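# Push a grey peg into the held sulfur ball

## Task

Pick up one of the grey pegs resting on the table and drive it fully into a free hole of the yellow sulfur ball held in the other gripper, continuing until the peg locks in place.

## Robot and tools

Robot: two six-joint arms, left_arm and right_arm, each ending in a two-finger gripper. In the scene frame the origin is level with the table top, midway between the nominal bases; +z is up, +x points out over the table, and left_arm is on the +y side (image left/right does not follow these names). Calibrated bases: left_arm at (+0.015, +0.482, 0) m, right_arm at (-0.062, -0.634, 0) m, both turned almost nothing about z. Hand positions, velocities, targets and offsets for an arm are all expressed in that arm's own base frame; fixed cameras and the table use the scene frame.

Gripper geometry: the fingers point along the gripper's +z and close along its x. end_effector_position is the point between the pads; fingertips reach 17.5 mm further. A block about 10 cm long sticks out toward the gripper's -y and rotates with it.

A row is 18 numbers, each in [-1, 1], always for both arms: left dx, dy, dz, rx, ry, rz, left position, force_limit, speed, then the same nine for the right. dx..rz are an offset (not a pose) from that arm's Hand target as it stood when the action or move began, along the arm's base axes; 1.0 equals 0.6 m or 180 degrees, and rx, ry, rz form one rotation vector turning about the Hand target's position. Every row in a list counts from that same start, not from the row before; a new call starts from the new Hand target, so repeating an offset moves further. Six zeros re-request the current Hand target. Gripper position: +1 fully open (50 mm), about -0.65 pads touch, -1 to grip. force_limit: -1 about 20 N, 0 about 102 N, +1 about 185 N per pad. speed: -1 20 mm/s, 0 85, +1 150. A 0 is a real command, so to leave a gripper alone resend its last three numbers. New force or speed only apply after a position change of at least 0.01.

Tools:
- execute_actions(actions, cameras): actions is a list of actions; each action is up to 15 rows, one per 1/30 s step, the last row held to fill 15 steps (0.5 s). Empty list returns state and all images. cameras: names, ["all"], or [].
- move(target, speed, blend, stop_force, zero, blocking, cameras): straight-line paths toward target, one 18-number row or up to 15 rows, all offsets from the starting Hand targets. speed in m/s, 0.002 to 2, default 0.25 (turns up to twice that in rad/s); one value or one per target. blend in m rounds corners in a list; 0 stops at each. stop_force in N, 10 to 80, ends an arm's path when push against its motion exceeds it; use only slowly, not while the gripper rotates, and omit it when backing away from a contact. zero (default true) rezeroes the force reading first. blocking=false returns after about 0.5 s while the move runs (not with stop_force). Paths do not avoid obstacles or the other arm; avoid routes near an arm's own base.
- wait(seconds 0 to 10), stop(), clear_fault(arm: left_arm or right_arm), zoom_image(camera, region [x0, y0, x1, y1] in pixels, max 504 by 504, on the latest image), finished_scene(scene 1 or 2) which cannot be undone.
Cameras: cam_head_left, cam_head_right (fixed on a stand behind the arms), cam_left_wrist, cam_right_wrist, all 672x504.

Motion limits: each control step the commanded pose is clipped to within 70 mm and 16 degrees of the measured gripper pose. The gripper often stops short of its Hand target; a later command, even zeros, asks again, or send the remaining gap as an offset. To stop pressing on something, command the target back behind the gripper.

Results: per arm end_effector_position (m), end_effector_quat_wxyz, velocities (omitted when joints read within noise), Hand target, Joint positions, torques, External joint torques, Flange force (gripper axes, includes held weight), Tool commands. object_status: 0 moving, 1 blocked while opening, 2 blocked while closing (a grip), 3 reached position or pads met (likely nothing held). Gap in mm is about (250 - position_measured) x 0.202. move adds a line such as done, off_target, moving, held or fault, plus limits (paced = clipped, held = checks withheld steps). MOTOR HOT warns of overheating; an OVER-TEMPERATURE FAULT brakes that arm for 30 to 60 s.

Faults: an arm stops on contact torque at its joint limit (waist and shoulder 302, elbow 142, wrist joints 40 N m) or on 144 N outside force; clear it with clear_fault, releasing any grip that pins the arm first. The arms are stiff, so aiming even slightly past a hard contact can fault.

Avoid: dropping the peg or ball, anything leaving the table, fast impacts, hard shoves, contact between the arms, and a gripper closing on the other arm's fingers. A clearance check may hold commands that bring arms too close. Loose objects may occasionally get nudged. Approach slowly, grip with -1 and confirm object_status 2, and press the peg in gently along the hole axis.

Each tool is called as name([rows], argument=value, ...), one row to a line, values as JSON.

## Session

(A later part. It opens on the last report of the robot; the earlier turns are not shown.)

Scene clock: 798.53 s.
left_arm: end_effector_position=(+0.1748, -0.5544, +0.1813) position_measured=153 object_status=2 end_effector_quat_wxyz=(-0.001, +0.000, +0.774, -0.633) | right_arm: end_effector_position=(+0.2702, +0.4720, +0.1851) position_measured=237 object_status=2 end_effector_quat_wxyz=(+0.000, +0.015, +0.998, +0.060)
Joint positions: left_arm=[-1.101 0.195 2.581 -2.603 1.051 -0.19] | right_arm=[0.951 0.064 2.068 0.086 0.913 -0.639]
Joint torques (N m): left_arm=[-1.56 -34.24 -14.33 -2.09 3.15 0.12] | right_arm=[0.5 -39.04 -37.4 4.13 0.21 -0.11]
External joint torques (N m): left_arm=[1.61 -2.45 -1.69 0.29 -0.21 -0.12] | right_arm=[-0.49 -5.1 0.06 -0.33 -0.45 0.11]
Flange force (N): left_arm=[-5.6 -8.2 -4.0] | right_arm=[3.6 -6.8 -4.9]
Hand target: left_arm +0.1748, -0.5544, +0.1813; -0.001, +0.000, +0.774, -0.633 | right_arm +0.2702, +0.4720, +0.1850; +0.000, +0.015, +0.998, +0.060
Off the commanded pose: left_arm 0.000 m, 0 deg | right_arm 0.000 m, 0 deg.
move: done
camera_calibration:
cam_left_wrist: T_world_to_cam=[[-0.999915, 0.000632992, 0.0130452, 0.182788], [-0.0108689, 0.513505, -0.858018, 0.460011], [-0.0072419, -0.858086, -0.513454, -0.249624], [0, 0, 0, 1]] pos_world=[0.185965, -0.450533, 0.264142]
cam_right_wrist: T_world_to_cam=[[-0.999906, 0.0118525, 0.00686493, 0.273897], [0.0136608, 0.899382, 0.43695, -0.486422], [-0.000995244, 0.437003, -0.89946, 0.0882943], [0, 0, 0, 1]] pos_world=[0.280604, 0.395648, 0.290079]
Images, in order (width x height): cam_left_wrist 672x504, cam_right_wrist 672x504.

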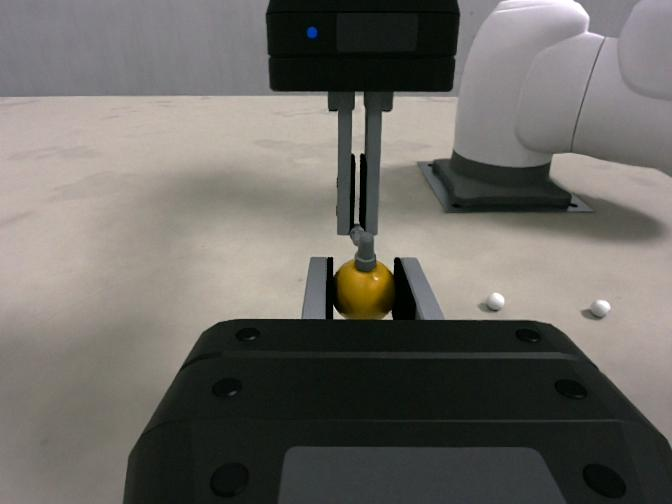

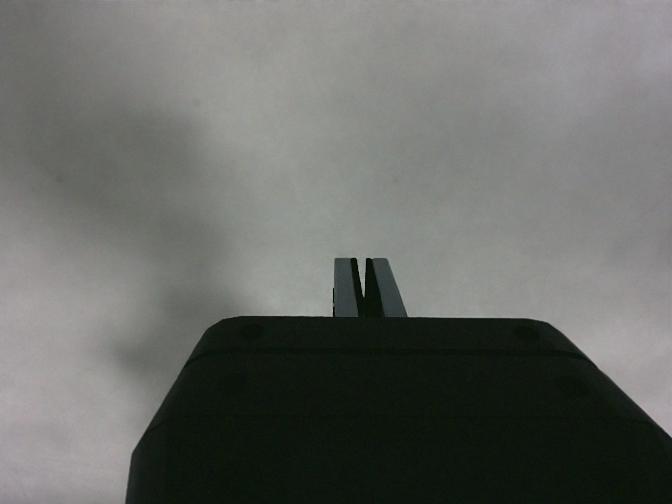

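move([
  [0,0,0,0,0,0,-1,1,-1,0.0018,0.0480,0.0075,0,0,0,-1,0.0,-1],
], speed=0.05, cameras=["cam_left_wrist","cam_right_wrist"])

zoom_image(camera="cam_left_wrist", region=[330, 200, 400, 270])

Scene clock: 800.67 s.
left_arm: end_effector_position=(+0.1748, -0.5544, +0.1813) position_measured=153 object_status=2 end_effector_quat_wxyz=(-0.001, +0.000, +0.774, -0.633) | right_arm: end_effector_position=(+0.2713, +0.5007, +0.1895) position_measured=237 object_status=2 end_effector_quat_wxyz=(+0.000, +0.015, +0.998, +0.060)
Joint positions: left_arm=[-1.101 0.195 2.581 -2.603 1.051 -0.19] | right_arm=[0.981 0.099 2.021 0.081 0.924 -0.606]
Joint torques (N m): left_arm=[-1.65 -34.07 -14.26 -2.15 3.1 0.12] | right_arm=[0.36 -44.15 -37.94 4.02 0.08 -0.05]
External joint torques (N m): left_arm=[1.66 -2.65 -2 0.32 -0.14 -0.12] | right_arm=[-0.48 -3.48 0.5 -0.22 -0.32 0.05]
Flange force (N): left_arm=[-6.1 -8.8 -4.0] | right_arm=[2.4 -5.6 -2.8]
Hand target: left_arm +0.1748, -0.5544, +0.1813; -0.001, +0.000, +0.774, -0.633 | right_arm +0.2713, +0.5008, +0.1895; +0.000, +0.015, +0.998, +0.060
Off the commanded pose: left_arm 0.000 m, 0 deg | right_arm 0.000 m, 0 deg.
move: done
camera_calibration:
cam_left_wrist: T_world_to_cam=[[-0.999915, 0.000632992, 0.0130452, 0.182788], [-0.0108689, 0.513505, -0.858018, 0.460011], [-0.0072419, -0.858086, -0.513454, -0.249624], [0, 0, 0, 1]] pos_world=[0.185965, -0.450533, 0.264142]
cam_right_wrist: T_world_to_cam=[[-0.999906, 0.0118511, 0.00686578, 0.274625], [0.0136601, 0.899343, 0.437031, -0.514313], [-0.000995382, 0.437083, -0.89942, 0.0797111], [0, 0, 0, 1]] pos_world=[0.281704, 0.424449, 0.294579]
Images, in order (width x height): cam_left_wrist 672x504, cam_right_wrist 672x504.

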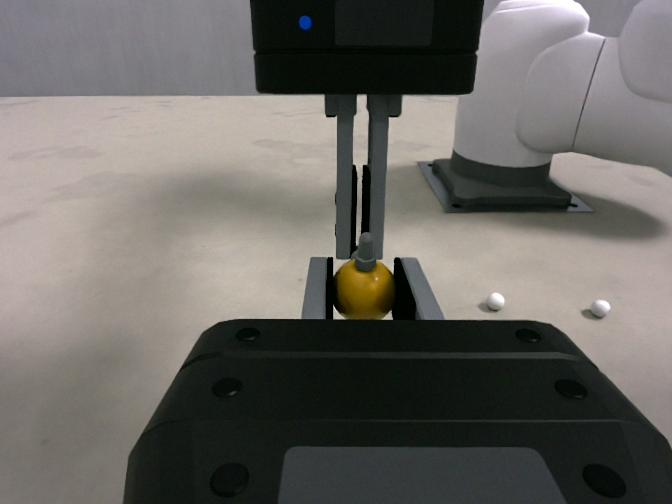

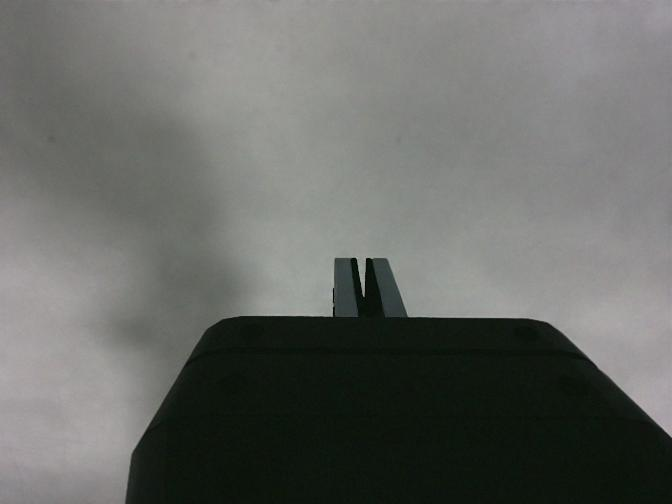

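Scaled by 7.200 from the camera's 672x504 image, which has a finer 960x720 frame.

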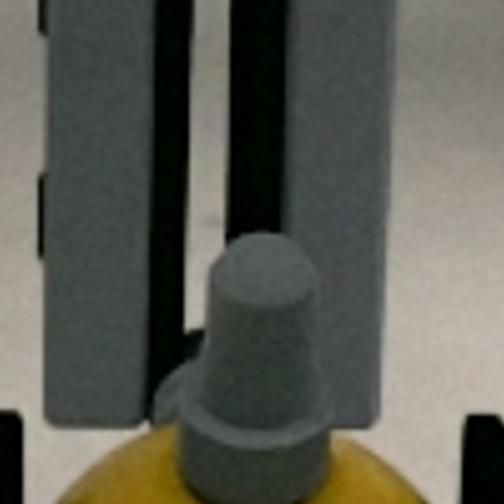

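move([
  [0,0,0,0,0,0,-1,1,-1,0.0012,0.0,0,0,0,0,-1,0.0,-1],
], speed=0.02)

move([
  [0,0,0,0,0,0,-1,1,-1,0.0007,0.0225,0.0027,0,0,0,-1,0.0,-1],
], speed=0.01, stop_force=12, cameras=["cam_left_wrist"])

zoom_image(camera="cam_left_wrist", region=[330, 220, 400, 290])

Scene clock: 802.30 s.
left_arm: end_effector_position=(+0.1748, -0.5544, +0.1813) position_measured=153 object_status=2 end_effector_quat_wxyz=(-0.001, +0.000, +0.774, -0.633) | right_arm: end_effector_position=(+0.2720, +0.5008, +0.1895) position_measured=237 object_status=2 end_effector_quat_wxyz=(+0.000, +0.015, +0.998, +0.060)
Joint positions: left_arm=[-1.101 0.195 2.581 -2.603 1.051 -0.19] | right_arm=[0.98 0.099 2.02 0.081 0.924 -0.607]
Joint torques (N m): left_arm=[-1.82 -33.96 -14.17 -2.12 3.06 0.09] | right_arm=[0.53 -43.1 -37.84 3.99 0.07 -0.08]
External joint torques (N m): left_arm=[1.88 -2.63 -2.01 0.29 -0.12 -0.09] | right_arm=[-0.34 -5.37 0.17 -0.15 -0.32 0.08]
Flange force (N): left_arm=[-6.6 -8.5 -4.2] | right_arm=[3.7 -7.2 -5.1]
Hand target: left_arm +0.1748, -0.5544, +0.1813; -0.001, +0.000, +0.774, -0.633 | right_arm +0.2720, +0.5008, +0.1895; +0.000, +0.015, +0.998, +0.060
Off the commanded pose: left_arm 0.000 m, 0 deg | right_arm 0.000 m, 0 deg.
move: done

Scene clock: 804.40 s.
left_arm: end_effector_position=(+0.1748, -0.5544, +0.1813) position_measured=153 object_status=2 end_effector_quat_wxyz=(-0.001, +0.000, +0.774, -0.633) | right_arm: end_effector_position=(+0.2724, +0.5143, +0.1912) position_measured=237 object_status=2 end_effector_quat_wxyz=(+0.000, +0.015, +0.998, +0.060)
Joint positions: left_arm=[-1.101 0.195 2.581 -2.603 1.051 -0.19] | right_arm=[0.993 0.116 1.998 0.079 0.929 -0.592]
Joint torques (N m): left_arm=[-9.36 -34.11 -17.26 0.27 4.4 0.13] | right_arm=[-1.95 -44.74 -46.26 3.69 -4.56 -0.02]
External joint torques (N m): left_arm=[9.35 -2.34 1.23 -2.07 -1.47 -0.13] | right_arm=[1.9 -4.82 8.7 0.13 4.32 0.02]
Flange force (N): left_arm=[-16.7 -5.7 -14.6] | right_arm=[12.6 -17.0 -5.8]
Hand target: left_arm +0.1748, -0.5544, +0.1813; -0.001, +0.000, +0.774, -0.633 | right_arm +0.2724, +0.5143, +0.1912; +0.000, +0.015, +0.998, +0.060
Off the commanded pose: left_arm 0.000 m, 0 deg | right_arm 0.000 m, 0 deg.
move: done
camera_calibration:
cam_left_wrist: T_world_to_cam=[[-0.999915, 0.000632992, 0.0130452, 0.182888], [-0.0108689, 0.513505, -0.858018, 0.460012], [-0.0072419, -0.858086, -0.513454, -0.249624], [0, 0, 0, 1]] pos_world=[0.186065, -0.450533, 0.264142]
Images, in order (width x height): cam_left_wrist 672x504.

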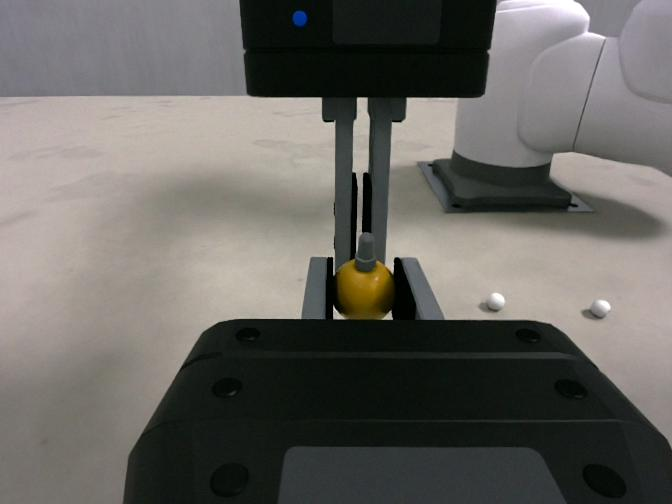

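Scaled by 7.200 from the camera's 672x504 image, which has a finer 960x720 frame.

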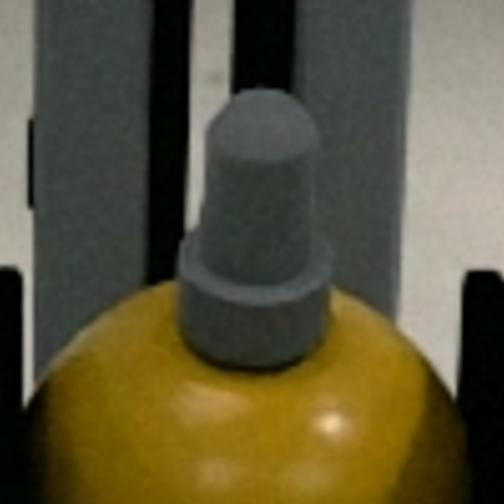

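move([
  [0,0,0,0,0,0,-1,1,-1,-0.0007,0.0016,0.0002,0,0,0,-1,0.0,-1],
], speed=0.006)

move([
  [0,0,0,0,0,0,-1,1,-1,-0.0003,0.0013,0.0002,0,0,0,-1,0.0,-1],
], speed=0.006)

Scene clock: 805.43 s.
left_arm: end_effector_position=(+0.1748, -0.5544, +0.1813) position_measured=153 object_status=2 end_effector_quat_wxyz=(-0.001, +0.000, +0.774, -0.633) | right_arm: end_effector_position=(+0.2720, +0.5152, +0.1913) position_measured=237 object_status=2 end_effector_quat_wxyz=(+0.000, +0.015, +0.998, +0.060)
Joint positions: left_arm=[-1.101 0.195 2.581 -2.603 1.051 -0.19] | right_arm=[0.994 0.117 1.996 0.079 0.929 -0.591]
Joint torques (N m): left_arm=[-7.66 -33.31 -20.78 -1.01 4.15 0.13] | right_arm=[1.64 -45.14 -47.91 5.36 -5.04 -0.08]
External joint torques (N m): left_arm=[7.64 -3.33 4.67 -0.8 -1.21 -0.13] | right_arm=[-1.59 -4.45 10.32 -1.53 4.8 0.08]
Flange force (N): left_arm=[-12.2 -6.3 -20.3] | right_arm=[8.5 -22.0 -5.5]
Hand target: left_arm +0.1748, -0.5544, +0.1813; -0.001, +0.000, +0.774, -0.633 | right_arm +0.2720, +0.5152, +0.1913; +0.000, +0.015, +0.998, +0.060
Off the commanded pose: left_arm 0.000 m, 0 deg | right_arm 0.000 m, 0 deg.
move: done

Scene clock: 806.13 s.
left_arm: end_effector_position=(+0.1748, -0.5544, +0.1813) position_measured=153 object_status=2 end_effector_quat_wxyz=(-0.001, +0.000, +0.774, -0.633) | right_arm: end_effector_position=(+0.2718, +0.5160, +0.1914) position_measured=237 object_status=2 end_effector_quat_wxyz=(+0.000, +0.015, +0.998, +0.059)
Joint positions: left_arm=[-1.101 0.195 2.581 -2.603 1.051 -0.19] | right_arm=[0.995 0.118 1.995 0.079 0.929 -0.59]
Joint torques (N m): left_arm=[-9.79 -29.97 -28.79 -1.5 3.5 0.13] | right_arm=[8.15 -48.17 -59.64 8.54 -10.03 -0.12]
External joint torques (N m): left_arm=[9.76 -6.53 12.77 -0.3 -0.57 -0.12] | right_arm=[-8.11 -2.34 21.82 -4.7 9.79 0.12]
Flange force (N): left_arm=[-10.1 -6.4 -39.7] | right_arm=[5.8 -42.3 -4.2]
Hand target: left_arm +0.1748, -0.5544, +0.1813; -0.001, +0.000, +0.774, -0.633 | right_arm +0.2718, +0.5160, +0.1914; +0.000, +0.015, +0.998, +0.060
Off the commanded pose: left_arm 0.000 m, 0 deg | right_arm 0.000 m, 0 deg.
move: done

move([
  [0,0,0,0,0,0,-1,1,-1,-0.0003,0.0013,0.0002,0,0,0,-1,0.0,-1],
], speed=0.006)

move([
  [0,0,0,0,0,0,-1,1,-1,-0.0002,0.001,0.0002,0,0,0,-1,0.0,-1],
], speed=0.004, cameras=["cam_left_wrist"])

zoom_image(camera="cam_left_wrist", region=[330, 220, 400, 290])

Scene clock: 807.37 s.
left_arm: end_effector_position=(+0.1748, -0.5544, +0.1813) position_measured=153 object_status=2 end_effector_quat_wxyz=(-0.001, +0.000, +0.774, -0.633) | right_arm: end_effector_position=(+0.2716, +0.5168, +0.1915) position_measured=237 object_status=2 end_effector_quat_wxyz=(+0.000, +0.015, +0.998, +0.060)
Joint positions: left_arm=[-1.101 0.195 2.581 -2.603 1.051 -0.19] | right_arm=[0.996 0.118 1.994 0.079 0.93 -0.588]
Joint torques (N m): left_arm=[-8.48 -28.63 -32.36 -2.78 3.02 0.11] | right_arm=[13.14 -49.5 -62.57 10.46 -11.09 -0.2]
External joint torques (N m): left_arm=[8.42 -8.05 16.26 0.98 -0.07 -0.11] | right_arm=[-13.25 -0.61 24.85 -6.63 10.85 0.2]
Flange force (N): left_arm=[-6.3 -7.5 -46.8] | right_arm=[-0.7 -49.3 -2.5]
Hand target: left_arm +0.1748, -0.5544, +0.1813; -0.001, +0.000, +0.774, -0.633 | right_arm +0.2716, +0.5168, +0.1915; +0.000, +0.015, +0.998, +0.060
Off the commanded pose: left_arm 0.000 m, 0 deg | right_arm 0.000 m, 0 deg.
move: done

Scene clock: 808.07 s.
left_arm: end_effector_position=(+0.1748, -0.5544, +0.1813) position_measured=153 object_status=2 end_effector_quat_wxyz=(-0.001, +0.000, +0.774, -0.633) | right_arm: end_effector_position=(+0.2715, +0.5174, +0.1916) position_measured=237 object_status=2 end_effector_quat_wxyz=(+0.000, +0.015, +0.998, +0.059)
Joint positions: left_arm=[-1.101 0.195 2.581 -2.603 1.051 -0.19] | right_arm=[0.997 0.119 1.993 0.079 0.93 -0.588]
Joint torques (N m): left_arm=[-8.76 -26.39 -39.25 -3.59 2.87 0.09] | right_arm=[18.14 -51.23 -70.51 13.07 -14.47 -0.2]
External joint torques (N m): left_arm=[8.77 -10.27 23.08 1.77 0.08 -0.09] | right_arm=[-17.96 0.85 32.81 -9.24 14.23 0.2]
Flange force (N): left_arm=[-2.0 -8.1 -61.0] | right_arm=[-2.8 -63.5 -1.5]
Hand target: left_arm +0.1748, -0.5544, +0.1813; -0.001, +0.000, +0.774, -0.633 | right_arm +0.2715, +0.5174, +0.1916; +0.000, +0.015, +0.998, +0.060
Off the commanded pose: left_arm 0.000 m, 0 deg | right_arm 0.000 m, 0 deg.
move: done
camera_calibration:
cam_left_wrist: T_world_to_cam=[[-0.999914, 0.000718594, 0.0130969, 0.182813], [-0.0108693, 0.513506, -0.858017, 0.45996], [-0.00734189, -0.858086, -0.513454, -0.24952], [0, 0, 0, 1]] pos_world=[0.185965, -0.450433, 0.264142]
Images, in order (width x height): cam_left_wrist 672x504.

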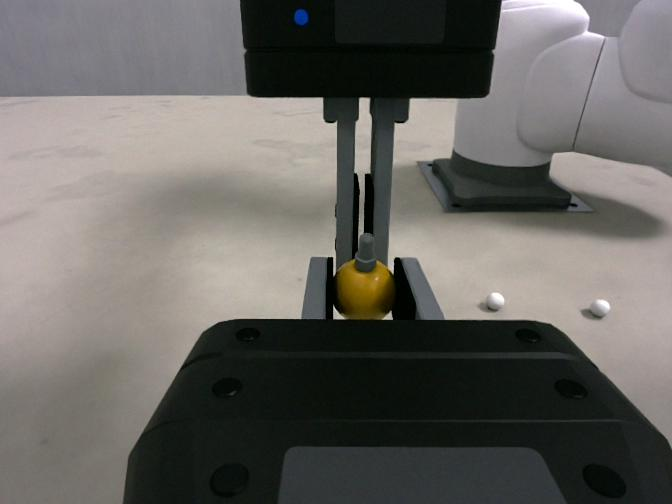

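Scaled by 7.200 from the camera's 672x504 image, which has a finer 960x720 frame.

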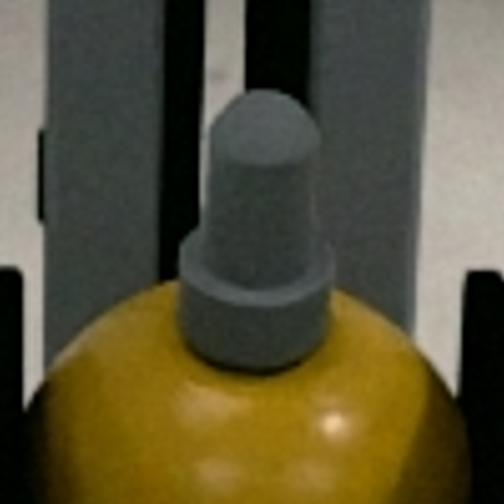

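move([
  [0,0,0,0,0,0,-1,1,-1,-0.0003,0.0022,0.0003,0,0,0,-1,0.0,-1],
], speed=0.006)

move([
  [0,0,0,0,0,0,-1,1,-1,-0.0002,0.0012,0.0002,0,0,0,-1,0.0,-1],
], speed=0.004)

Scene clock: 809.13 s.
left_arm: end_effector_position=(+0.1748, -0.5544, +0.1812) position_measured=153 object_status=2 end_effector_quat_wxyz=(-0.001, +0.000, +0.774, -0.633) | right_arm: end_effector_position=(+0.2713, +0.5186, +0.1918) position_measured=237 object_status=2 end_effector_quat_wxyz=(+0.000, +0.015, +0.998, +0.059)
Joint positions: left_arm=[-1.101 0.195 2.581 -2.603 1.051 -0.19] | right_arm=[0.999 0.12 1.991 0.078 0.93 -0.586]
Joint torques (N m): left_arm=[-12.34 -22.54 -56.65 -5.19 3.12 0.07] | right_arm=[31.08 -53.74 -90.04 19.27 -23.44 -0.26]
External joint torques (N m): left_arm=[12.26 -13.92 40.64 3.39 -0.18 -0.07] | right_arm=[-31.06 3.73 52.41 -15.44 23.2 0.26]
Flange force (N): left_arm=[2.1 -5.3 -97.2] | right_arm=[-9.9 -100.4 -1.1]
Hand target: left_arm +0.1748, -0.5544, +0.1813; -0.001, +0.000, +0.774, -0.633 | right_arm +0.2713, +0.5187, +0.1918; +0.000, +0.015, +0.998, +0.060
Off the commanded pose: left_arm 0.000 m, 0 deg | right_arm 0.000 m, 0 deg.
move: done

Scene clock: 809.83 s.
left_arm: end_effector_position=(+0.1748, -0.5544, +0.1812) position_measured=153 object_status=2 end_effector_quat_wxyz=(-0.001, +0.000, +0.774, -0.633) | right_arm: end_effector_position=(+0.2712, +0.5194, +0.1919) position_measured=237 object_status=2 end_effector_quat_wxyz=(+0.000, +0.015, +0.998, +0.059)
Joint positions: left_arm=[-1.101 0.195 2.581 -2.603 1.051 -0.19] | right_arm=[0.999 0.121 1.99 0.078 0.931 -0.585]
Joint torques (N m): left_arm=[-14.61 -19.76 -67.49 -6.24 3.03 0.08] | right_arm=[39.27 -55.7 -102.3 23.09 -29.08 -0.38]
External joint torques (N m): left_arm=[14.57 -16.79 51.37 4.43 -0.09 -0.08] | right_arm=[-39.13 5.23 64.57 -19.25 28.84 0.38]
Flange force (N): left_arm=[4.3 -4.5 -120.6] | right_arm=[-14.0 -123.5 -1.2]
Hand target: left_arm +0.1748, -0.5544, +0.1813; -0.001, +0.000, +0.774, -0.633 | right_arm +0.2712, +0.5194, +0.1919; +0.000, +0.015, +0.998, +0.060
Off the commanded pose: left_arm 0.000 m, 0 deg | right_arm 0.000 m, 0 deg.
move: done

move([
  [0,0,0,0,0,0,-1,1,-1,0.0012,0.0002,0,0,0,0,-1,0.0,-1],
  [0,0,0,0,0,0,-1,1,-1,0.0012,0.0002,0.001,0,0,0,-1,0.0,-1],
  [0,0,0,0,0,0,-1,1,-1,0.0012,0.0002,-0.001,0,0,0,-1,0.0,-1],
  [0,0,0,0,0,0,-1,1,-1,0.0012,0.0002,0.0,0,0,0,-1,0.0,-1],
], speed=0.006, blend=0.0001)

move([
  [0,0,0,0,0,0,-1,1,-1,0.0,-0.009,-0.001,0,0,0,-1,0.0,-1],
], speed=0.01)

move([
  [0,0,0,0,0,0,-1,1,-1,0.0,-0.0012,-0.0001,0,0,0,-1,0.0,-1],
], speed=0.005)

move([
  [0,0,0,0,0,0,-1,1,-1,0.0,-0.0012,-0.0001,0,0,0,-1,0.0,-1],
], speed=0.005)

Scene clock: 811.40 s.
left_arm: end_effector_position=(+0.1749, -0.5544, +0.1813) position_measured=153 object_status=2 end_effector_quat_wxyz=(-0.001, +0.000, +0.774, -0.633) | right_arm: end_effector_position=(+0.2719, +0.5196, +0.1918) position_measured=237 object_status=2 end_effector_quat_wxyz=(+0.000, +0.015, +0.998, +0.059)
Joint positions: left_arm=[-1.101 0.195 2.581 -2.603 1.051 -0.19] | right_arm=[0.998 0.122 1.989 0.079 0.931 -0.586]
Joint torques (N m): left_arm=[-24.79 -22.02 -67.52 -2.13 5.62 0.08] | right_arm=[31.97 -53.09 -107.27 20.48 -32.93 -0.08]
External joint torques (N m): left_arm=[24.72 -14.45 51.41 0.32 -2.68 -0.08] | right_arm=[-31.74 1.84 69.41 -16.63 32.69 0.08]
Flange force (N): left_arm=[-11.7 -0.4 -124.5] | right_arm=[2.1 -128.2 -7.0]
Hand target: left_arm +0.1748, -0.5544, +0.1813; -0.001, +0.000, +0.774, -0.633 | right_arm +0.2719, +0.5196, +0.1919; +0.000, +0.015, +0.998, +0.060
Off the commanded pose: left_arm 0.000 m, 0 deg | right_arm 0.000 m, 0 deg.
move: done

Scene clock: 812.20 s.
left_arm: end_effector_position=(+0.1748, -0.5545, +0.1813) position_measured=153 object_status=2 end_effector_quat_wxyz=(-0.001, +0.000, +0.774, -0.633) | right_arm: end_effector_position=(+0.2719, +0.5142, +0.1913) position_measured=237 object_status=2 end_effector_quat_wxyz=(+0.000, +0.015, +0.998, +0.060)
Joint positions: left_arm=[-1.102 0.195 2.581 -2.603 1.051 -0.19] | right_arm=[0.993 0.115 1.998 0.079 0.929 -0.592]
Joint torques (N m): left_arm=[-2.89 -33.41 -12.97 -1.38 2.79 0.13] | right_arm=[-1.85 -46.06 -38.87 3.4 -0.25 -0.06]
External joint torques (N m): left_arm=[2.94 -3.25 -3.32 -0.45 0.17 -0.12] | right_arm=[1.77 -3.93 1.01 0.44 0 0.06]
Flange force (N): left_arm=[-8.1 -9.5 -3.7] | right_arm=[6.4 -4.8 -3.1]
Hand target: left_arm +0.1748, -0.5544, +0.1813; -0.001, +0.000, +0.774, -0.633 | right_arm +0.2719, +0.5142, +0.1913; +0.000, +0.015, +0.998, +0.060
Off the commanded pose: left_arm 0.000 m, 0 deg | right_arm 0.000 m, 0 deg.
move: done

Scene clock: 812.90 s.
left_arm: end_effector_position=(+0.1748, -0.5545, +0.1813) position_measured=153 object_status=2 end_effector_quat_wxyz=(-0.001, +0.000, +0.774, -0.633) | right_arm: end_effector_position=(+0.2719, +0.5134, +0.1913) position_measured=237 object_status=2 end_effector_quat_wxyz=(+0.000, +0.015, +0.998, +0.060)
Joint positions: left_arm=[-1.101 0.195 2.581 -2.603 1.051 -0.19] | right_arm=[0.992 0.114 1.999 0.079 0.929 -0.593]
Joint torques (N m): left_arm=[-2.71 -32.96 -11.82 -1.26 2.56 0.16] | right_arm=[-1.69 -46.16 -38.81 3.32 -0.09 -0.17]
External joint torques (N m): left_arm=[2.74 -3.59 -4.18 -0.54 0.37 -0.16] | right_arm=[1.67 -3.7 1.12 0.51 -0.15 0.17]
Flange force (N): left_arm=[-8.0 -10.6 -2.7] | right_arm=[6.3 -4.8 -2.5]
Hand target: left_arm +0.1748, -0.5544, +0.1813; -0.001, +0.000, +0.774, -0.633 | right_arm +0.2719, +0.5134, +0.1913; +0.000, +0.015, +0.998, +0.060
Off the commanded pose: left_arm 0.000 m, 0 deg | right_arm 0.000 m, 0 deg.
move: done

Scene clock: 813.60 s.
left_arm: end_effector_position=(+0.1748, -0.5544, +0.1813) position_measured=153 object_status=2 end_effector_quat_wxyz=(-0.001, +0.000, +0.774, -0.633) | right_arm: end_effector_position=(+0.2719, +0.5127, +0.1912) position_measured=237 object_status=2 end_effector_quat_wxyz=(+0.000, +0.015, +0.998, +0.060)
Joint positions: left_arm=[-1.101 0.195 2.581 -2.603 1.051 -0.19] | right_arm=[0.992 0.113 2 0.08 0.929 -0.593]
Joint torques (N m): left_arm=[-3.29 -32.85 -11.44 -1.17 2.38 0.11] | right_arm=[-2.42 -45.54 -39.14 3.17 -0.11 -0.07]
External joint torques (N m): left_arm=[3.33 -3.85 -4.69 -0.65 0.56 -0.11] | right_arm=[2.31 -3.47 1.59 0.65 -0.13 0.07]
Flange force (N): left_arm=[-9.6 -10.7 -3.1] | right_arm=[7.4 -4.8 -1.8]
Hand target: left_arm +0.1748, -0.5544, +0.1813; -0.001, +0.000, +0.774, -0.633 | right_arm +0.2719, +0.5127, +0.1912; +0.000, +0.015, +0.998, +0.060
Off the commanded pose: left_arm 0.000 m, 0 deg | right_arm 0.000 m, 0 deg.
move: done

move([
  [0,0,0,0,0,0,-1,1,-1,0.0,0.0078,0.0009,0,0,0,-1,0.0,-1],
], speed=0.01)

move([
  [0,0,0,0,0,0,-1,1,-1,-0.0015,0,0,0,0,-0.0167,-1,0.0,-1],
  [0,0,0,0,0,0,-1,1,-1,0.0015,0,0,0,0,0.0167,-1,0.0,-1],
  [0,0,0,0,0,0,-1,1,-1,0.0015,-0.0004,-0.0005,0.0056,0,0.0167,-1,0.0,-1],
  [0,0,0,0,0,0,-1,1,-1,-0.0015,-0.0004,-0.0005,0.0056,0,-0.0167,-1,0.0,-1],
  [0,0,0,0,0,0,-1,1,-1,-0.0015,-0.0008,-0.001,0.0111,0,-0.0167,-1,0.0,-1],
  [0,0,0,0,0,0,-1,1,-1,0.0015,-0.0008,-0.001,0.0111,0,0.0167,-1,0.0,-1],
  [0,0,0,0,0,0,-1,1,-1,0.0015,0.0004,0.0005,-0.0056,0,0.0167,-1,0.0,-1],
  [0,0,0,0,0,0,-1,1,-1,-0.0015,0.0004,0.0005,-0.0056,0,-0.0167,-1,0.0,-1],
  [0,0,0,0,0,0,-1,1,-1,-0.0015,0.0008,0.001,-0.0111,0,-0.0167,-1,0.0,-1],
  [0,0,0,0,0,0,-1,1,-1,0.0015,0.0008,0.001,-0.0111,0,0.0167,-1,0.0,-1],
  [0,0,0,0,0,0,-1,1,-1,0.0,0.0,0.0,0,0,0.0,-1,0.0,-1],
], speed=0.07, blend=0.0001)

Scene clock: 816.20 s.
left_arm: end_effector_position=(+0.1747, -0.5543, +0.1812) position_measured=153 object_status=2 end_effector_quat_wxyz=(-0.001, +0.000, +0.774, -0.633) | right_arm: end_effector_position=(+0.2719, +0.5172, +0.1917) position_measured=237 object_status=2 end_effector_quat_wxyz=(+0.000, +0.015, +0.998, +0.059)
Joint positions: left_arm=[-1.101 0.195 2.581 -2.603 1.051 -0.19] | right_arm=[0.996 0.119 1.993 0.079 0.93 -0.588]
Joint torques (N m): left_arm=[-11 -29.51 -27.94 -0.73 3.39 0.14] | right_arm=[7.47 -49.71 -60.63 7.91 -10.43 -0.02]
External joint torques (N m): left_arm=[11.01 -7.14 11.74 -1.1 -0.45 -0.14] | right_arm=[-7.28 -0.6 22.98 -4.08 10.2 0.02]
Flange force (N): left_arm=[-11.7 -7.5 -39.7] | right_arm=[6.4 -41.4 -1.9]
Hand target: left_arm +0.1748, -0.5544, +0.1813; -0.001, +0.000, +0.774, -0.633 | right_arm +0.2719, +0.5174, +0.1918; +0.000, +0.015, +0.998, +0.060
Off the commanded pose: left_arm 0.000 m, 0 deg | right_arm 0.000 m, 0 deg.
move: done

Scene clock: 822.10 s.
left_arm: end_effector_position=(+0.1748, -0.5545, +0.1813) position_measured=153 object_status=2 end_effector_quat_wxyz=(-0.001, +0.000, +0.774, -0.633) | right_arm: end_effector_position=(+0.2719, +0.5174, +0.1918) position_measured=237 object_status=2 end_effector_quat_wxyz=(+0.000, +0.015, +0.998, +0.060)
Joint positions: left_arm=[-1.101 0.195 2.581 -2.603 1.051 -0.19] | right_arm=[0.996 0.119 1.993 0.079 0.93 -0.588]
Joint torques (N m): left_arm=[-12.42 -27.92 -33.11 -1.2 3.42 0.13] | right_arm=[11.03 -50.28 -66.93 9.91 -13.64 -0.35]
External joint torques (N m): left_arm=[12.43 -8.67 16.94 -0.62 -0.48 -0.13] | right_arm=[-11.08 -0.24 29.11 -6.07 13.4 0.35]
Flange force (N): left_arm=[-11.3 -7.6 -51.6] | right_arm=[5.5 -52.8 -3.1]
Hand target: left_arm +0.1748, -0.5544, +0.1813; -0.001, +0.000, +0.774, -0.633 | right_arm +0.2719, +0.5174, +0.1918; +0.000, +0.015, +0.998, +0.060
Off the commanded pose: left_arm 0.000 m, 0 deg | right_arm 0.000 m, 0 deg.
move: done

move([
  [0,0,0,0,0,0,-1,1,-1,0.0,0.0036,0.0004,0,0,0,-1,0.0,-1],
], speed=0.01)

wait(seconds=6)

Scene clock: 824.00 s.
left_arm: end_effector_position=(+0.1747, -0.5543, +0.1812) position_measured=153 object_status=2 end_effector_quat_wxyz=(-0.001, +0.000, +0.774, -0.633) | right_arm: end_effector_position=(+0.2719, +0.5194, +0.1919) position_measured=237 object_status=2 end_effector_quat_wxyz=(+0.000, +0.015, +0.998, +0.059)
Joint positions: left_arm=[-1.101 0.195 2.581 -2.603 1.051 -0.19] | right_arm=[0.998 0.122 1.989 0.078 0.931 -0.586]
Joint torques (N m): left_arm=[-23.8 -21.29 -62.3 -1.72 4.58 0.11] | right_arm=[29.22 -53.87 -105.3 19.32 -31.08 -0.02]
External joint torques (N m): left_arm=[23.8 -15.39 46.25 -0.09 -1.64 -0.11] | right_arm=[-29.17 2.96 67.48 -15.47 30.83 0.02]
Flange force (N): left_arm=[-12.4 -3.7 -117.2] | right_arm=[3.8 -122.1 -3.4]
Hand target: left_arm +0.1748, -0.5544, +0.1813; -0.001, +0.000, +0.774, -0.633 | right_arm +0.2719, +0.5196, +0.1920; +0.000, +0.015, +0.998, +0.060
Off the commanded pose: left_arm 0.000 m, 0 deg | right_arm 0.000 m, 0 deg.
move: done

Scene clock: 830.00 s.
left_arm: end_effector_position=(+0.1748, -0.5544, +0.1813) position_measured=153 object_status=2 end_effector_quat_wxyz=(-0.001, +0.000, +0.774, -0.633) | right_arm: end_effector_position=(+0.2719, +0.5196, +0.1920) position_measured=237 object_status=2 end_effector_quat_wxyz=(+0.000, +0.015, +0.998, +0.060)
Joint positions: left_arm=[-1.101 0.195 2.581 -2.603 1.051 -0.19] | right_arm=[0.998 0.122 1.989 0.079 0.931 -0.586]
Joint torques (N m): left_arm=[-25.24 -20.04 -66.35 -1.76 4.74 0.1] | right_arm=[31.93 -54.94 -109.36 20.52 -33.35 -0.15]
External joint torques (N m): left_arm=[25.2 -16.4 50.16 -0.06 -1.79 -0.1] | right_arm=[-32.01 4.4 71.71 -16.7 33.11 0.15]
Flange force (N): left_arm=[-12.0 -3.5 -125.9] | right_arm=[1.8 -128.9 -3.2]
Hand target: left_arm +0.1748, -0.5544, +0.1813; -0.001, +0.000, +0.774, -0.633 | right_arm +0.2719, +0.5196, +0.1920; +0.000, +0.015, +0.998, +0.060
Tool commands: left_gripper/position=-1.0 left_gripper/force_limit=+1.0 left_gripper/speed=-1.0 right_gripper/position=-1.0 right_gripper/force_limit=+0.0 right_gripper/speed=-1.0
Off the commanded pose: left_arm 0.000 m, 0 deg | right_arm 0.000 m, 0 deg.
wait: 6.00 s; at rest by 0.17 s

move([
  [0,0,0,0,0,0,-1,1,-1,0.0,-0.009,-0.001,0,0,0,-1,0.0,-1],
  [0,0,0,0,0,0,-1,1,-1,0.0,-0.0105,-0.0012,0,0,0,-1,0.0,-1],
], speed=0.01, cameras=["cam_left_wrist"])

Scene clock: 831.43 s.
left_arm: end_effector_position=(+0.1748, -0.5545, +0.1813) position_measured=153 object_status=2 end_effector_quat_wxyz=(-0.001, +0.000, +0.774, -0.633) | right_arm: end_effector_position=(+0.2719, +0.5133, +0.1913) position_measured=237 object_status=2 end_effector_quat_wxyz=(+0.000, +0.015, +0.998, +0.059)
Joint positions: left_arm=[-1.101 0.195 2.581 -2.603 1.051 -0.19] | right_arm=[0.992 0.114 1.999 0.079 0.929 -0.593]
Joint torques (N m): left_arm=[-2.76 -33.39 -12.38 -1.46 2.63 0.09] | right_arm=[-1.23 -45.97 -38.03 3.47 -0.09 -0.09]
External joint torques (N m): left_arm=[2.8 -3.31 -3.86 -0.37 0.32 -0.09] | right_arm=[1.34 -4.04 0.3 0.37 -0.15 0.09]
Flange force (N): left_arm=[-8.5 -9.7 -3.1] | right_arm=[5.3 -4.2 -3.6]
Hand target: left_arm +0.1748, -0.5544, +0.1813; -0.001, +0.000, +0.774, -0.633 | right_arm +0.2719, +0.5133, +0.1913; +0.000, +0.015, +0.998, +0.060
Off the commanded pose: left_arm 0.000 m, 0 deg | right_arm 0.000 m, 0 deg.
move: done
camera_calibration:
cam_left_wrist: T_world_to_cam=[[-0.999915, 0.000770263, 0.0130113, 0.182859], [-0.0107693, 0.513507, -0.858018, 0.459993], [-0.00734228, -0.858085, -0.513455, -0.249605], [0, 0, 0, 1]] pos_world=[0.185965, -0.450533, 0.264142]
Images, in order (width x height): cam_left_wrist 672x504.

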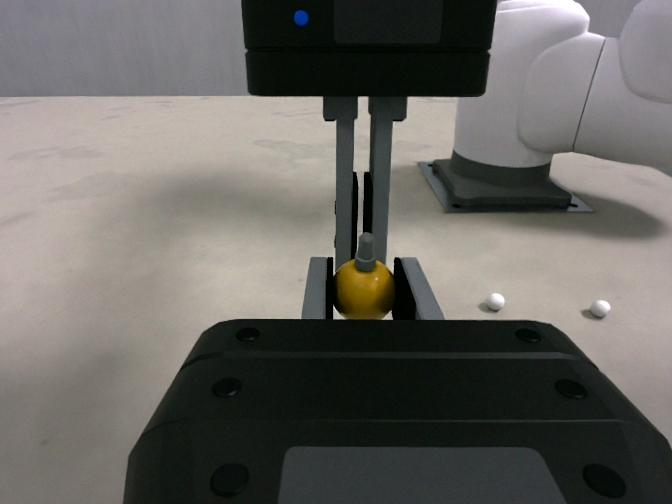

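move([
  [0,0,0,0,0,0,-1,1,-1,-0.0008,-0.04,-0.0045,0,0,0,-1,0.0,-1],
  [0,0,0,0,0,0,-1,1,-1,-0.0008,-0.1,0.03,-0.019,0,0,-1,0.0,-1],
  [0,0,0,0,0,0,-1,1,-1,-0.2,-0.27,-0.05,-0.038,0,0.0095,-1,0.0,-1],
  [0,0,0,0,0,0,-1,1,-1,-0.2,-0.27,-0.25,-0.038,0,0.0095,-1,0.0,-1],
], speed=0.15)

move([
  [0,0,0,0,0,0,-1,1,-1,0,0,-0.0355,0,0,0,-1,0.0,-1],
], speed=0.02, stop_force=10)

Scene clock: 838.90 s.
left_arm: end_effector_position=(+0.1748, -0.5544, +0.1813) position_measured=153 object_status=2 end_effector_quat_wxyz=(-0.001, +0.000, +0.774, -0.633) | right_arm: end_effector_position=(+0.1520, +0.3513, +0.0413) position_measured=237 object_status=2 end_effector_quat_wxyz=(+0.000, +0.000, +1.000, +0.000)
Joint positions: left_arm=[-1.101 0.195 2.581 -2.603 1.051 -0.19] | right_arm=[1.072 0.058 2.418 0 0.666 -0.498]
Joint torques (N m): left_arm=[-1.71 -34.15 -14.45 -2.18 3.1 0.11] | right_arm=[0.18 -26.59 -27.4 2.84 0.41 -0.18]
External joint torques (N m): left_arm=[1.67 -2.39 -1.72 0.36 -0.15 -0.11] | right_arm=[0 -6.63 0.57 -0.18 -0.35 0.18]
Flange force (N): left_arm=[-6.1 -7.9 -4.1] | right_arm=[4.8 -9.9 -11.3]
Hand target: left_arm +0.1748, -0.5544, +0.1813; -0.001, +0.000, +0.774, -0.633 | right_arm +0.1519, +0.3513, +0.0413; +0.000, +0.000, +1.000, +0.000
Off the commanded pose: left_arm 0.000 m, 0 deg | right_arm 0.000 m, 0 deg.
move: done

Scene clock: 840.73 s.
left_arm: end_effector_position=(+0.1748, -0.5544, +0.1813) position_measured=153 object_status=2 end_effector_quat_wxyz=(-0.001, +0.000, +0.774, -0.633) | right_arm: end_effector_position=(+0.1519, +0.3513, +0.0200) position_measured=237 object_status=2 end_effector_quat_wxyz=(+0.000, +0.000, +1.000, +0.000)
Joint positions: left_arm=[-1.101 0.195 2.581 -2.603 1.051 -0.19] | right_arm=[1.072 0.1 2.434 0 0.608 -0.498]
Joint torques (N m): left_arm=[-1.54 -33.98 -14.42 -2.15 3.07 0.06] | right_arm=[0.61 -30.01 -25.64 2.66 0.35 -0.16]
External joint torques (N m): left_arm=[1.61 -2.73 -1.75 0.33 -0.13 -0.06] | right_arm=[-0.5 -5.74 0.71 -0.2 -0.3 0.16]
Flange force (N): left_arm=[-5.6 -8.7 -4.4] | right_arm=[3.0 -9.1 -10.4]
Hand target: left_arm +0.1748, -0.5544, +0.1813; -0.001, +0.000, +0.774, -0.633 | right_arm +0.1519, +0.3513, +0.0200; +0.000, +0.000, +1.000, +0.000
Off the commanded pose: left_arm 0.000 m, 0 deg | right_arm 0.000 m, 0 deg.
move: done

move([
  [0,0,0,0,0,0,-1,1,-1,0,0,-0.001,0,0,0,-1,0,-1],
  [0,0,0,0,0,0,-1,1,-1,0,0,-0.001,0,0,0,-0.2,0,-1],
  [0,0,0,0,0,0,-1,1,-1,0,0,0.15,0,0,0,-0.2,0,-1],
], speed=0.15, cameras=["cam_right_wrist"])

zoom_image(camera="cam_right_wrist", region=[310, 220, 410, 320])

Scene clock: 843.63 s.
left_arm: end_effector_position=(+0.1748, -0.5544, +0.1813) position_measured=153 object_status=2 end_effector_quat_wxyz=(-0.001, +0.000, +0.774, -0.633) | right_arm: end_effector_position=(+0.1519, +0.3513, +0.1099) position_measured=182 object_status=3 end_effector_quat_wxyz=(+0.000, +0.000, +1.000, +0.000)
Joint positions: left_arm=[-1.101 0.195 2.581 -2.603 1.051 -0.19] | right_arm=[1.072 -0.06 2.356 0 0.845 -0.498]
Joint torques (N m): left_arm=[-1.68 -33.69 -14.18 -2.12 3.08 0.09] | right_arm=[0.35 -19.87 -33.15 3.41 0.42 -0.13]
External joint torques (N m): left_arm=[1.73 -3.13 -2.07 0.29 -0.13 -0.08] | right_arm=[-0.45 -6.03 0.73 -0.2 -0.36 0.13]
Flange force (N): left_arm=[-5.9 -9.9 -4.7] | right_arm=[3.8 -10.9 -7.5]
Hand target: left_arm +0.1748, -0.5544, +0.1813; -0.001, +0.000, +0.774, -0.633 | right_arm +0.1519, +0.3513, +0.1100; +0.000, +0.000, +1.000, +0.000
Off the commanded pose: left_arm 0.000 m, 0 deg | right_arm 0.000 m, 0 deg.
move: done
camera_calibration:
cam_right_wrist: T_world_to_cam=[[-0.999827, -0.0171686, 0.00718019, 0.167709], [-0.0138804, 0.944999, 0.326777, -0.343152], [-0.0123956, 0.326621, -0.945074, 0.11893], [0, 0, 0, 1]] pos_world=[0.164391, 0.288313, 0.223328]
Images, in order (width x height): cam_right_wrist 672x504.

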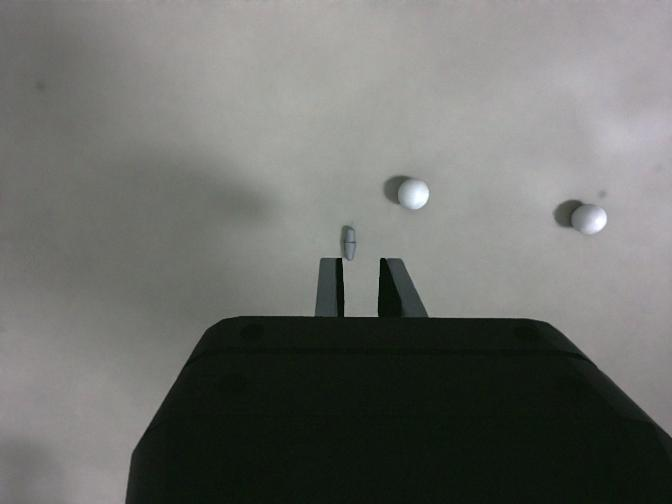

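Scaled by 5.040 from the camera's 672x504 image, which has a finer 960x720 frame.

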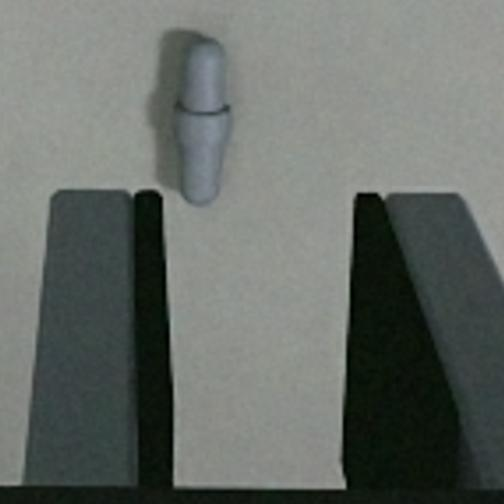

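move([
  [0,0,0,0,0,0,-1,1,-1,0,0.08,0.25,0,0,0.48,-0.2,0,-1],
], speed=0.5)

move([
  [0,0,0,0,0,0,-1,1,-1,-0.08,0.05,0.0,0,-0.48,0,-0.2,0,-1],
], speed=0.5)

Scene clock: 846.27 s.
left_arm: end_effector_position=(+0.1748, -0.5544, +0.1813) position_measured=153 object_status=2 end_effector_quat_wxyz=(-0.001, +0.000, +0.774, -0.633) | right_arm: end_effector_position=(+0.1519, +0.3993, +0.2600) position_measured=182 object_status=3 end_effector_quat_wxyz=(+0.000, +0.684, -0.729, +0.000)
Joint positions: left_arm=[-1.101 0.195 2.581 -2.603 1.051 -0.19] | right_arm=[1.127 -0.146 2.112 0 1.175 -1.952]
Joint torques (N m): left_arm=[-1.58 -34.06 -14.33 -2.14 3.1 0.09] | right_arm=[0.32 -19.9 -40.62 4.16 0.31 -0.29]
External joint torques (N m): left_arm=[1.55 -2.71 -1.88 0.32 -0.15 -0.09] | right_arm=[-0.53 -4.75 0.45 -0.24 -0.35 0.29]
Flange force (N): left_arm=[-5.6 -8.8 -4.1] | right_arm=[8.6 2.1 -2.1]
Hand target: left_arm +0.1748, -0.5544, +0.1813; -0.001, +0.000, +0.774, -0.633 | right_arm +0.1519, +0.3993, +0.2600; +0.000, +0.684, -0.729, +0.000
Off the commanded pose: left_arm 0.000 m, 0 deg | right_arm 0.000 m, 0 deg.
move: done

Scene clock: 848.40 s.
left_arm: end_effector_position=(+0.1748, -0.5544, +0.1813) position_measured=153 object_status=2 end_effector_quat_wxyz=(-0.001, +0.000, +0.774, -0.633) | right_arm: end_effector_position=(+0.1039, +0.4293, +0.2600) position_measured=182 object_status=3 end_effector_quat_wxyz=(+0.499, -0.499, +0.531, -0.469)
Joint positions: left_arm=[-1.101 0.195 2.581 -2.603 1.051 -0.19] | right_arm=[1.906 0.272 2.303 -1.253 1.695 -0.473]
Joint torques (N m): left_arm=[-2.13 -34.09 -14.24 -2.18 3.11 0.09] | right_arm=[-0.2 -42.68 -19.68 -0.68 3.06 -0.36]
External joint torques (N m): left_arm=[2.09 -2.66 -2.01 0.35 -0.16 -0.09] | right_arm=[0.12 -4.59 0.74 -0.14 -0.45 0.35]
Flange force (N): left_arm=[-7.3 -8.7 -4.7] | right_arm=[5.8 -7.5 2.7]
Hand target: left_arm +0.1748, -0.5544, +0.1813; -0.001, +0.000, +0.774, -0.633 | right_arm +0.1039, +0.4293, +0.2600; +0.499, -0.499, +0.531, -0.469
Off the commanded pose: left_arm 0.000 m, 0 deg | right_arm 0.000 m, 0 deg.
move: done

move([
  [0,0,0,0,0,0,-1,1,-1,0.06,0.193,-0.16,0,0,0,-0.2,0,-1],
], speed=0.15, cameras=["cam_right_wrist","cam_left_wrist"])

Scene clock: 850.20 s.
left_arm: end_effector_position=(+0.1748, -0.5544, +0.1813) position_measured=153 object_status=2 end_effector_quat_wxyz=(-0.001, +0.000, +0.774, -0.633) | right_arm: end_effector_position=(+0.1399, +0.5450, +0.1640) position_measured=182 object_status=3 end_effector_quat_wxyz=(+0.499, -0.499, +0.531, -0.469)
Joint positions: left_arm=[-1.101 0.195 2.581 -2.603 1.051 -0.19] | right_arm=[1.778 0.54 2.147 -1.357 1.605 -0.382]
Joint torques (N m): left_arm=[-1.44 -34.17 -14.52 -2.16 3.15 0.14] | right_arm=[0.44 -65.36 -15.44 -0.61 3.05 -0.18]
External joint torques (N m): left_arm=[1.37 -2.46 -1.68 0.34 -0.2 -0.14] | right_arm=[-0.33 -4.13 0.76 -0.29 -0.3 0.18]
Flange force (N): left_arm=[-5.2 -8.4 -3.8] | right_arm=[4.3 -7.1 2.2]
Hand target: left_arm +0.1748, -0.5544, +0.1813; -0.001, +0.000, +0.774, -0.633 | right_arm +0.1399, +0.5451, +0.1640; +0.499, -0.499, +0.531, -0.469
Off the commanded pose: left_arm 0.000 m, 0 deg | right_arm 0.000 m, 0 deg.
move: done
camera_calibration:
cam_left_wrist: T_world_to_cam=[[-0.999915, 0.000632992, 0.0130452, 0.182788], [-0.0108689, 0.513505, -0.858018, 0.460011], [-0.0072419, -0.858086, -0.513454, -0.249624], [0, 0, 0, 1]] pos_world=[0.185965, -0.450533, 0.264142]
cam_right_wrist: T_world_to_cam=[[-0.0100789, -0.998932, -0.0451011, 0.563793], [-0.385423, 0.0454992, -0.921618, 0.202899], [0.922685, 0.00809413, -0.38547, 0.0575669], [0, 0, 0, 1]] pos_world=[0.0307682, 0.553493, 0.234613]
Images, in order (width x height): cam_left_wrist 672x504, cam_right_wrist 672x504.

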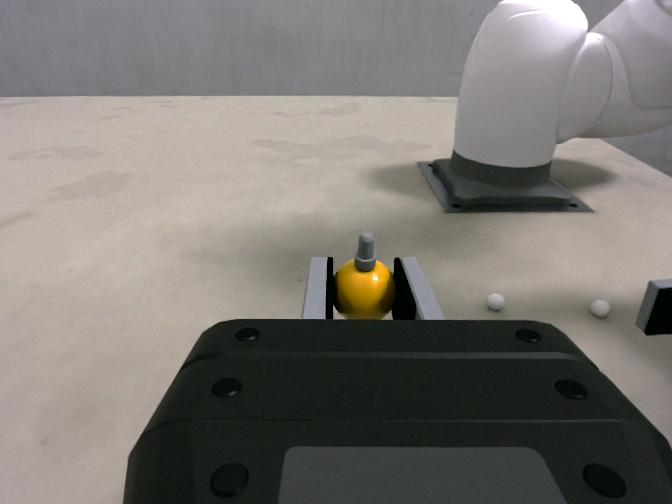

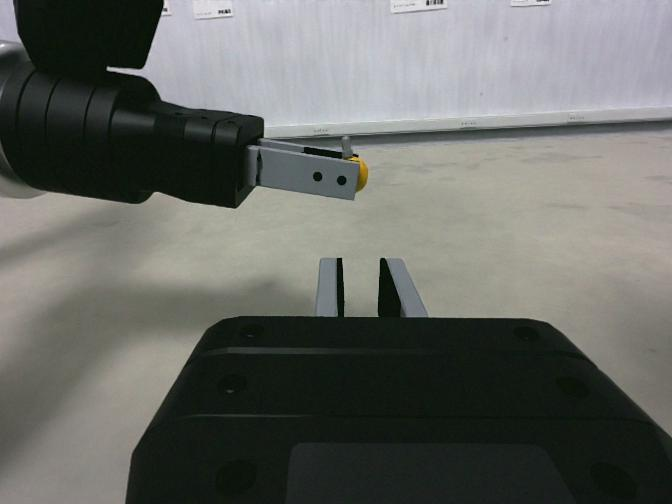

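zoom_image(camera="cam_right_wrist", region=[325, 130, 375, 180])

move([
  [0,0,0,0,0,0,-1,1,-1,0.11,0.0,-0.02,0,0,0,-0.2,0,-1],
], speed=0.1, cameras=["cam_right_wrist"])

Scaled by 10.080 from the camera's 672x504 image, which has a finer 960x720 frame.

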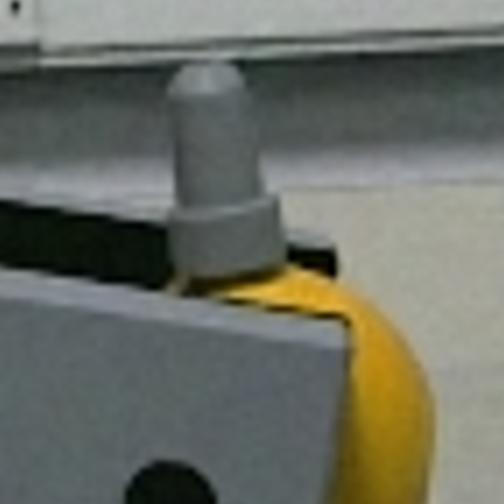

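Scene clock: 851.53 s.
left_arm: end_effector_position=(+0.1748, -0.5544, +0.1813) position_measured=153 object_status=2 end_effector_quat_wxyz=(-0.001, +0.000, +0.774, -0.633) | right_arm: end_effector_position=(+0.2059, +0.5451, +0.1520) position_measured=182 object_status=3 end_effector_quat_wxyz=(+0.499, -0.499, +0.531, -0.469)
Joint positions: left_arm=[-1.101 0.195 2.581 -2.603 1.051 -0.19] | right_arm=[1.661 0.55 2.175 -1.463 1.55 -0.352]
Joint torques (N m): left_arm=[-1.92 -33.84 -14.34 -2.15 3.09 0.08] | right_arm=[-0.27 -64.04 -14.21 -0.93 3.17 -0.12]
External joint torques (N m): left_arm=[1.89 -2.78 -1.8 0.34 -0.14 -0.08] | right_arm=[0.48 -4.54 0.81 -0.09 -0.39 0.11]
Flange force (N): left_arm=[-6.4 -8.8 -4.8] | right_arm=[4.8 -8.1 -0.1]
Hand target: left_arm +0.1748, -0.5544, +0.1813; -0.001, +0.000, +0.774, -0.633 | right_arm +0.2059, +0.5451, +0.1520; +0.499, -0.499, +0.531, -0.469
Off the commanded pose: left_arm 0.000 m, 0 deg | right_arm 0.000 m, 0 deg.
move: done
camera_calibration:
cam_right_wrist: T_world_to_cam=[[-0.01004, -0.998936, -0.0450092, 0.563996], [-0.385424, 0.0453994, -0.921622, 0.217329], [0.922685, 0.00809448, -0.385469, -0.00795704], [0, 0, 0, 1]] pos_world=[0.0967681, 0.553593, 0.222613]
Images, in order (width x height): cam_right_wrist 672x504.

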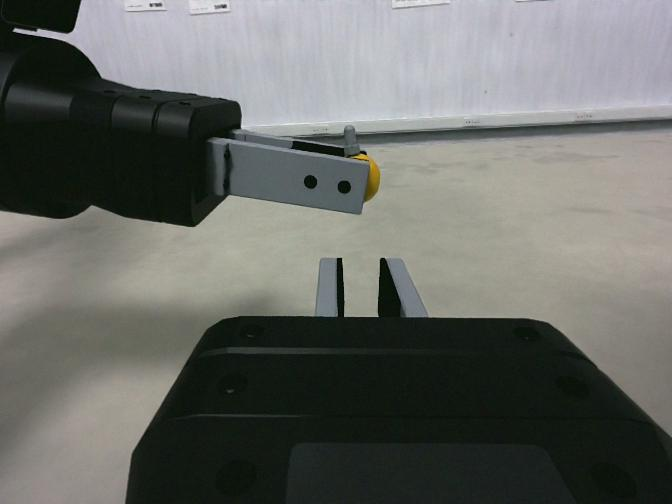

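zoom_image(camera="cam_right_wrist", region=[330, 115, 390, 175])

zoom_image(camera="cam_right_wrist", region=[335, 140, 365, 170])

Scaled by 8.400 from the camera's 672x504 image, which has a finer 960x720 frame.

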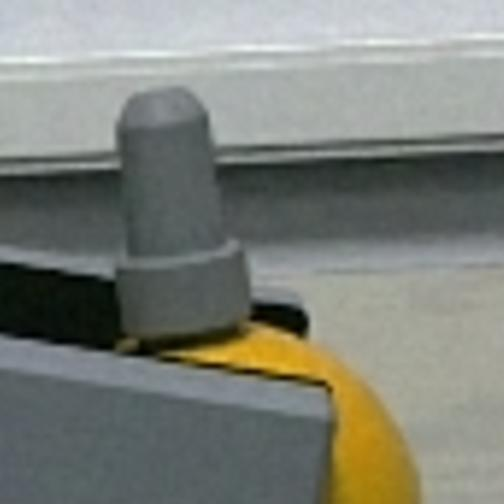

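Scaled by 16.800 from the camera's 672x504 image, which has a finer 960x720 frame.

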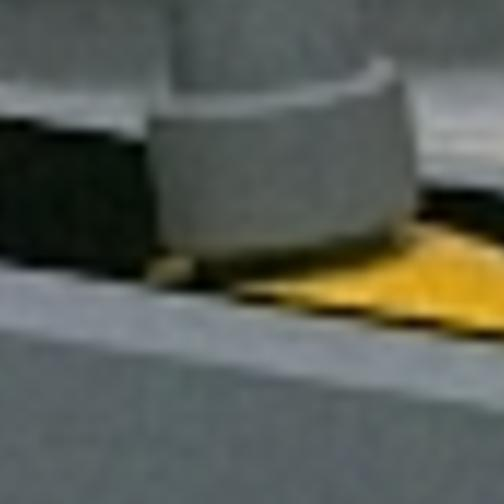

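move([
  [0,0,0,0,0,0,-1,1,-1,0.06,0.0,-0.025,0,0,0,-0.2,0,-1],
], speed=0.1, cameras=["cam_right_wrist"])

zoom_image(camera="cam_right_wrist", region=[330, 115, 390, 175])

Scene clock: 854.43 s.
left_arm: end_effector_position=(+0.1748, -0.5544, +0.1813) position_measured=153 object_status=2 end_effector_quat_wxyz=(-0.001, +0.000, +0.774, -0.633) | right_arm: end_effector_position=(+0.2419, +0.5451, +0.1370) position_measured=182 object_status=3 end_effector_quat_wxyz=(+0.499, -0.499, +0.531, -0.469)
Joint positions: left_arm=[-1.101 0.195 2.581 -2.603 1.051 -0.19] | right_arm=[1.596 0.573 2.184 -1.524 1.522 -0.322]
Joint torques (N m): left_arm=[-2.03 -34.2 -14.33 -2.12 3.09 0.07] | right_arm=[0.18 -65.07 -13.26 -0.78 3.18 -0.06]
External joint torques (N m): left_arm=[2.07 -2.56 -1.82 0.31 -0.15 -0.07] | right_arm=[0.1 -4.38 1.07 -0.27 -0.37 0.06]
Flange force (N): left_arm=[-7.0 -8.2 -4.7] | right_arm=[4.9 -8.2 0.5]
Hand target: left_arm +0.1748, -0.5544, +0.1813; -0.001, +0.000, +0.774, -0.633 | right_arm +0.2419, +0.5451, +0.1370; +0.499, -0.499, +0.531, -0.469
Off the commanded pose: left_arm 0.000 m, 0 deg | right_arm 0.000 m, 0 deg.
move: done
camera_calibration:
cam_right_wrist: T_world_to_cam=[[-0.0100789, -0.998932, -0.0451011, 0.563703], [-0.385423, 0.0454992, -0.921618, 0.217324], [0.922685, 0.00809413, -0.38547, -0.0469555], [0, 0, 0, 1]] pos_world=[0.132768, 0.553593, 0.207613]
Images, in order (width x height): cam_right_wrist 672x504.

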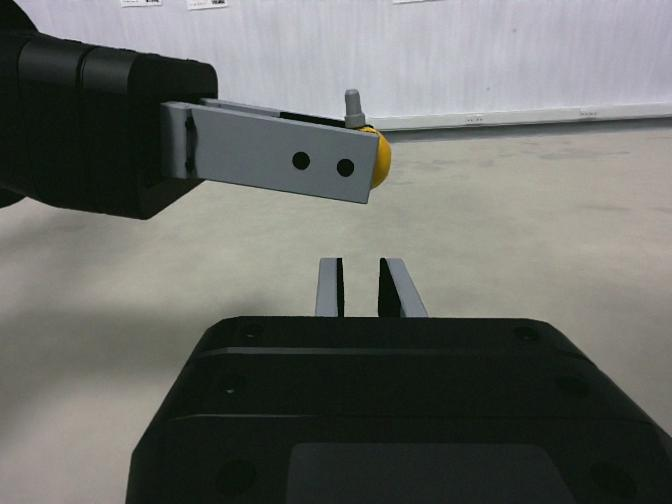

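Scaled by 8.400 from the camera's 672x504 image, which has a finer 960x720 frame.

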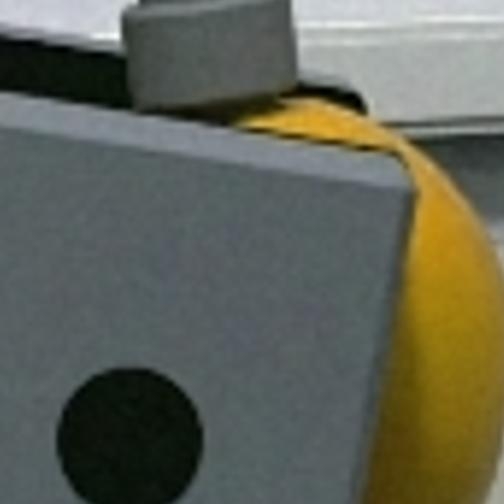

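zoom_image(camera="cam_right_wrist", region=[335, 85, 385, 135])

zoom_image(camera="cam_right_wrist", region=[340, 110, 370, 140])

Scaled by 10.080 from the camera's 672x504 image, which has a finer 960x720 frame.

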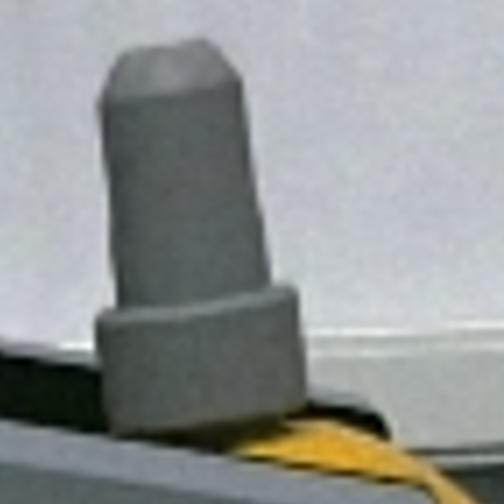

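Scaled by 16.800 from the camera's 672x504 image, which has a finer 960x720 frame.

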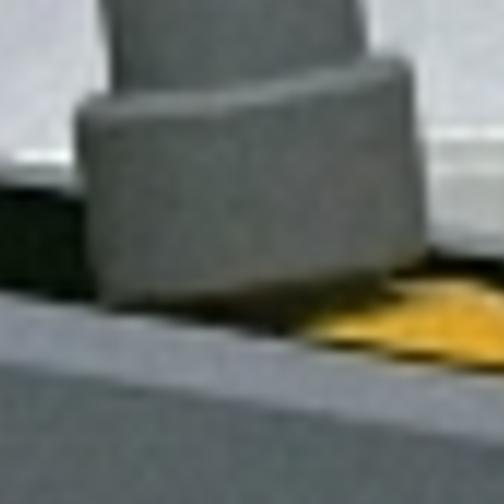

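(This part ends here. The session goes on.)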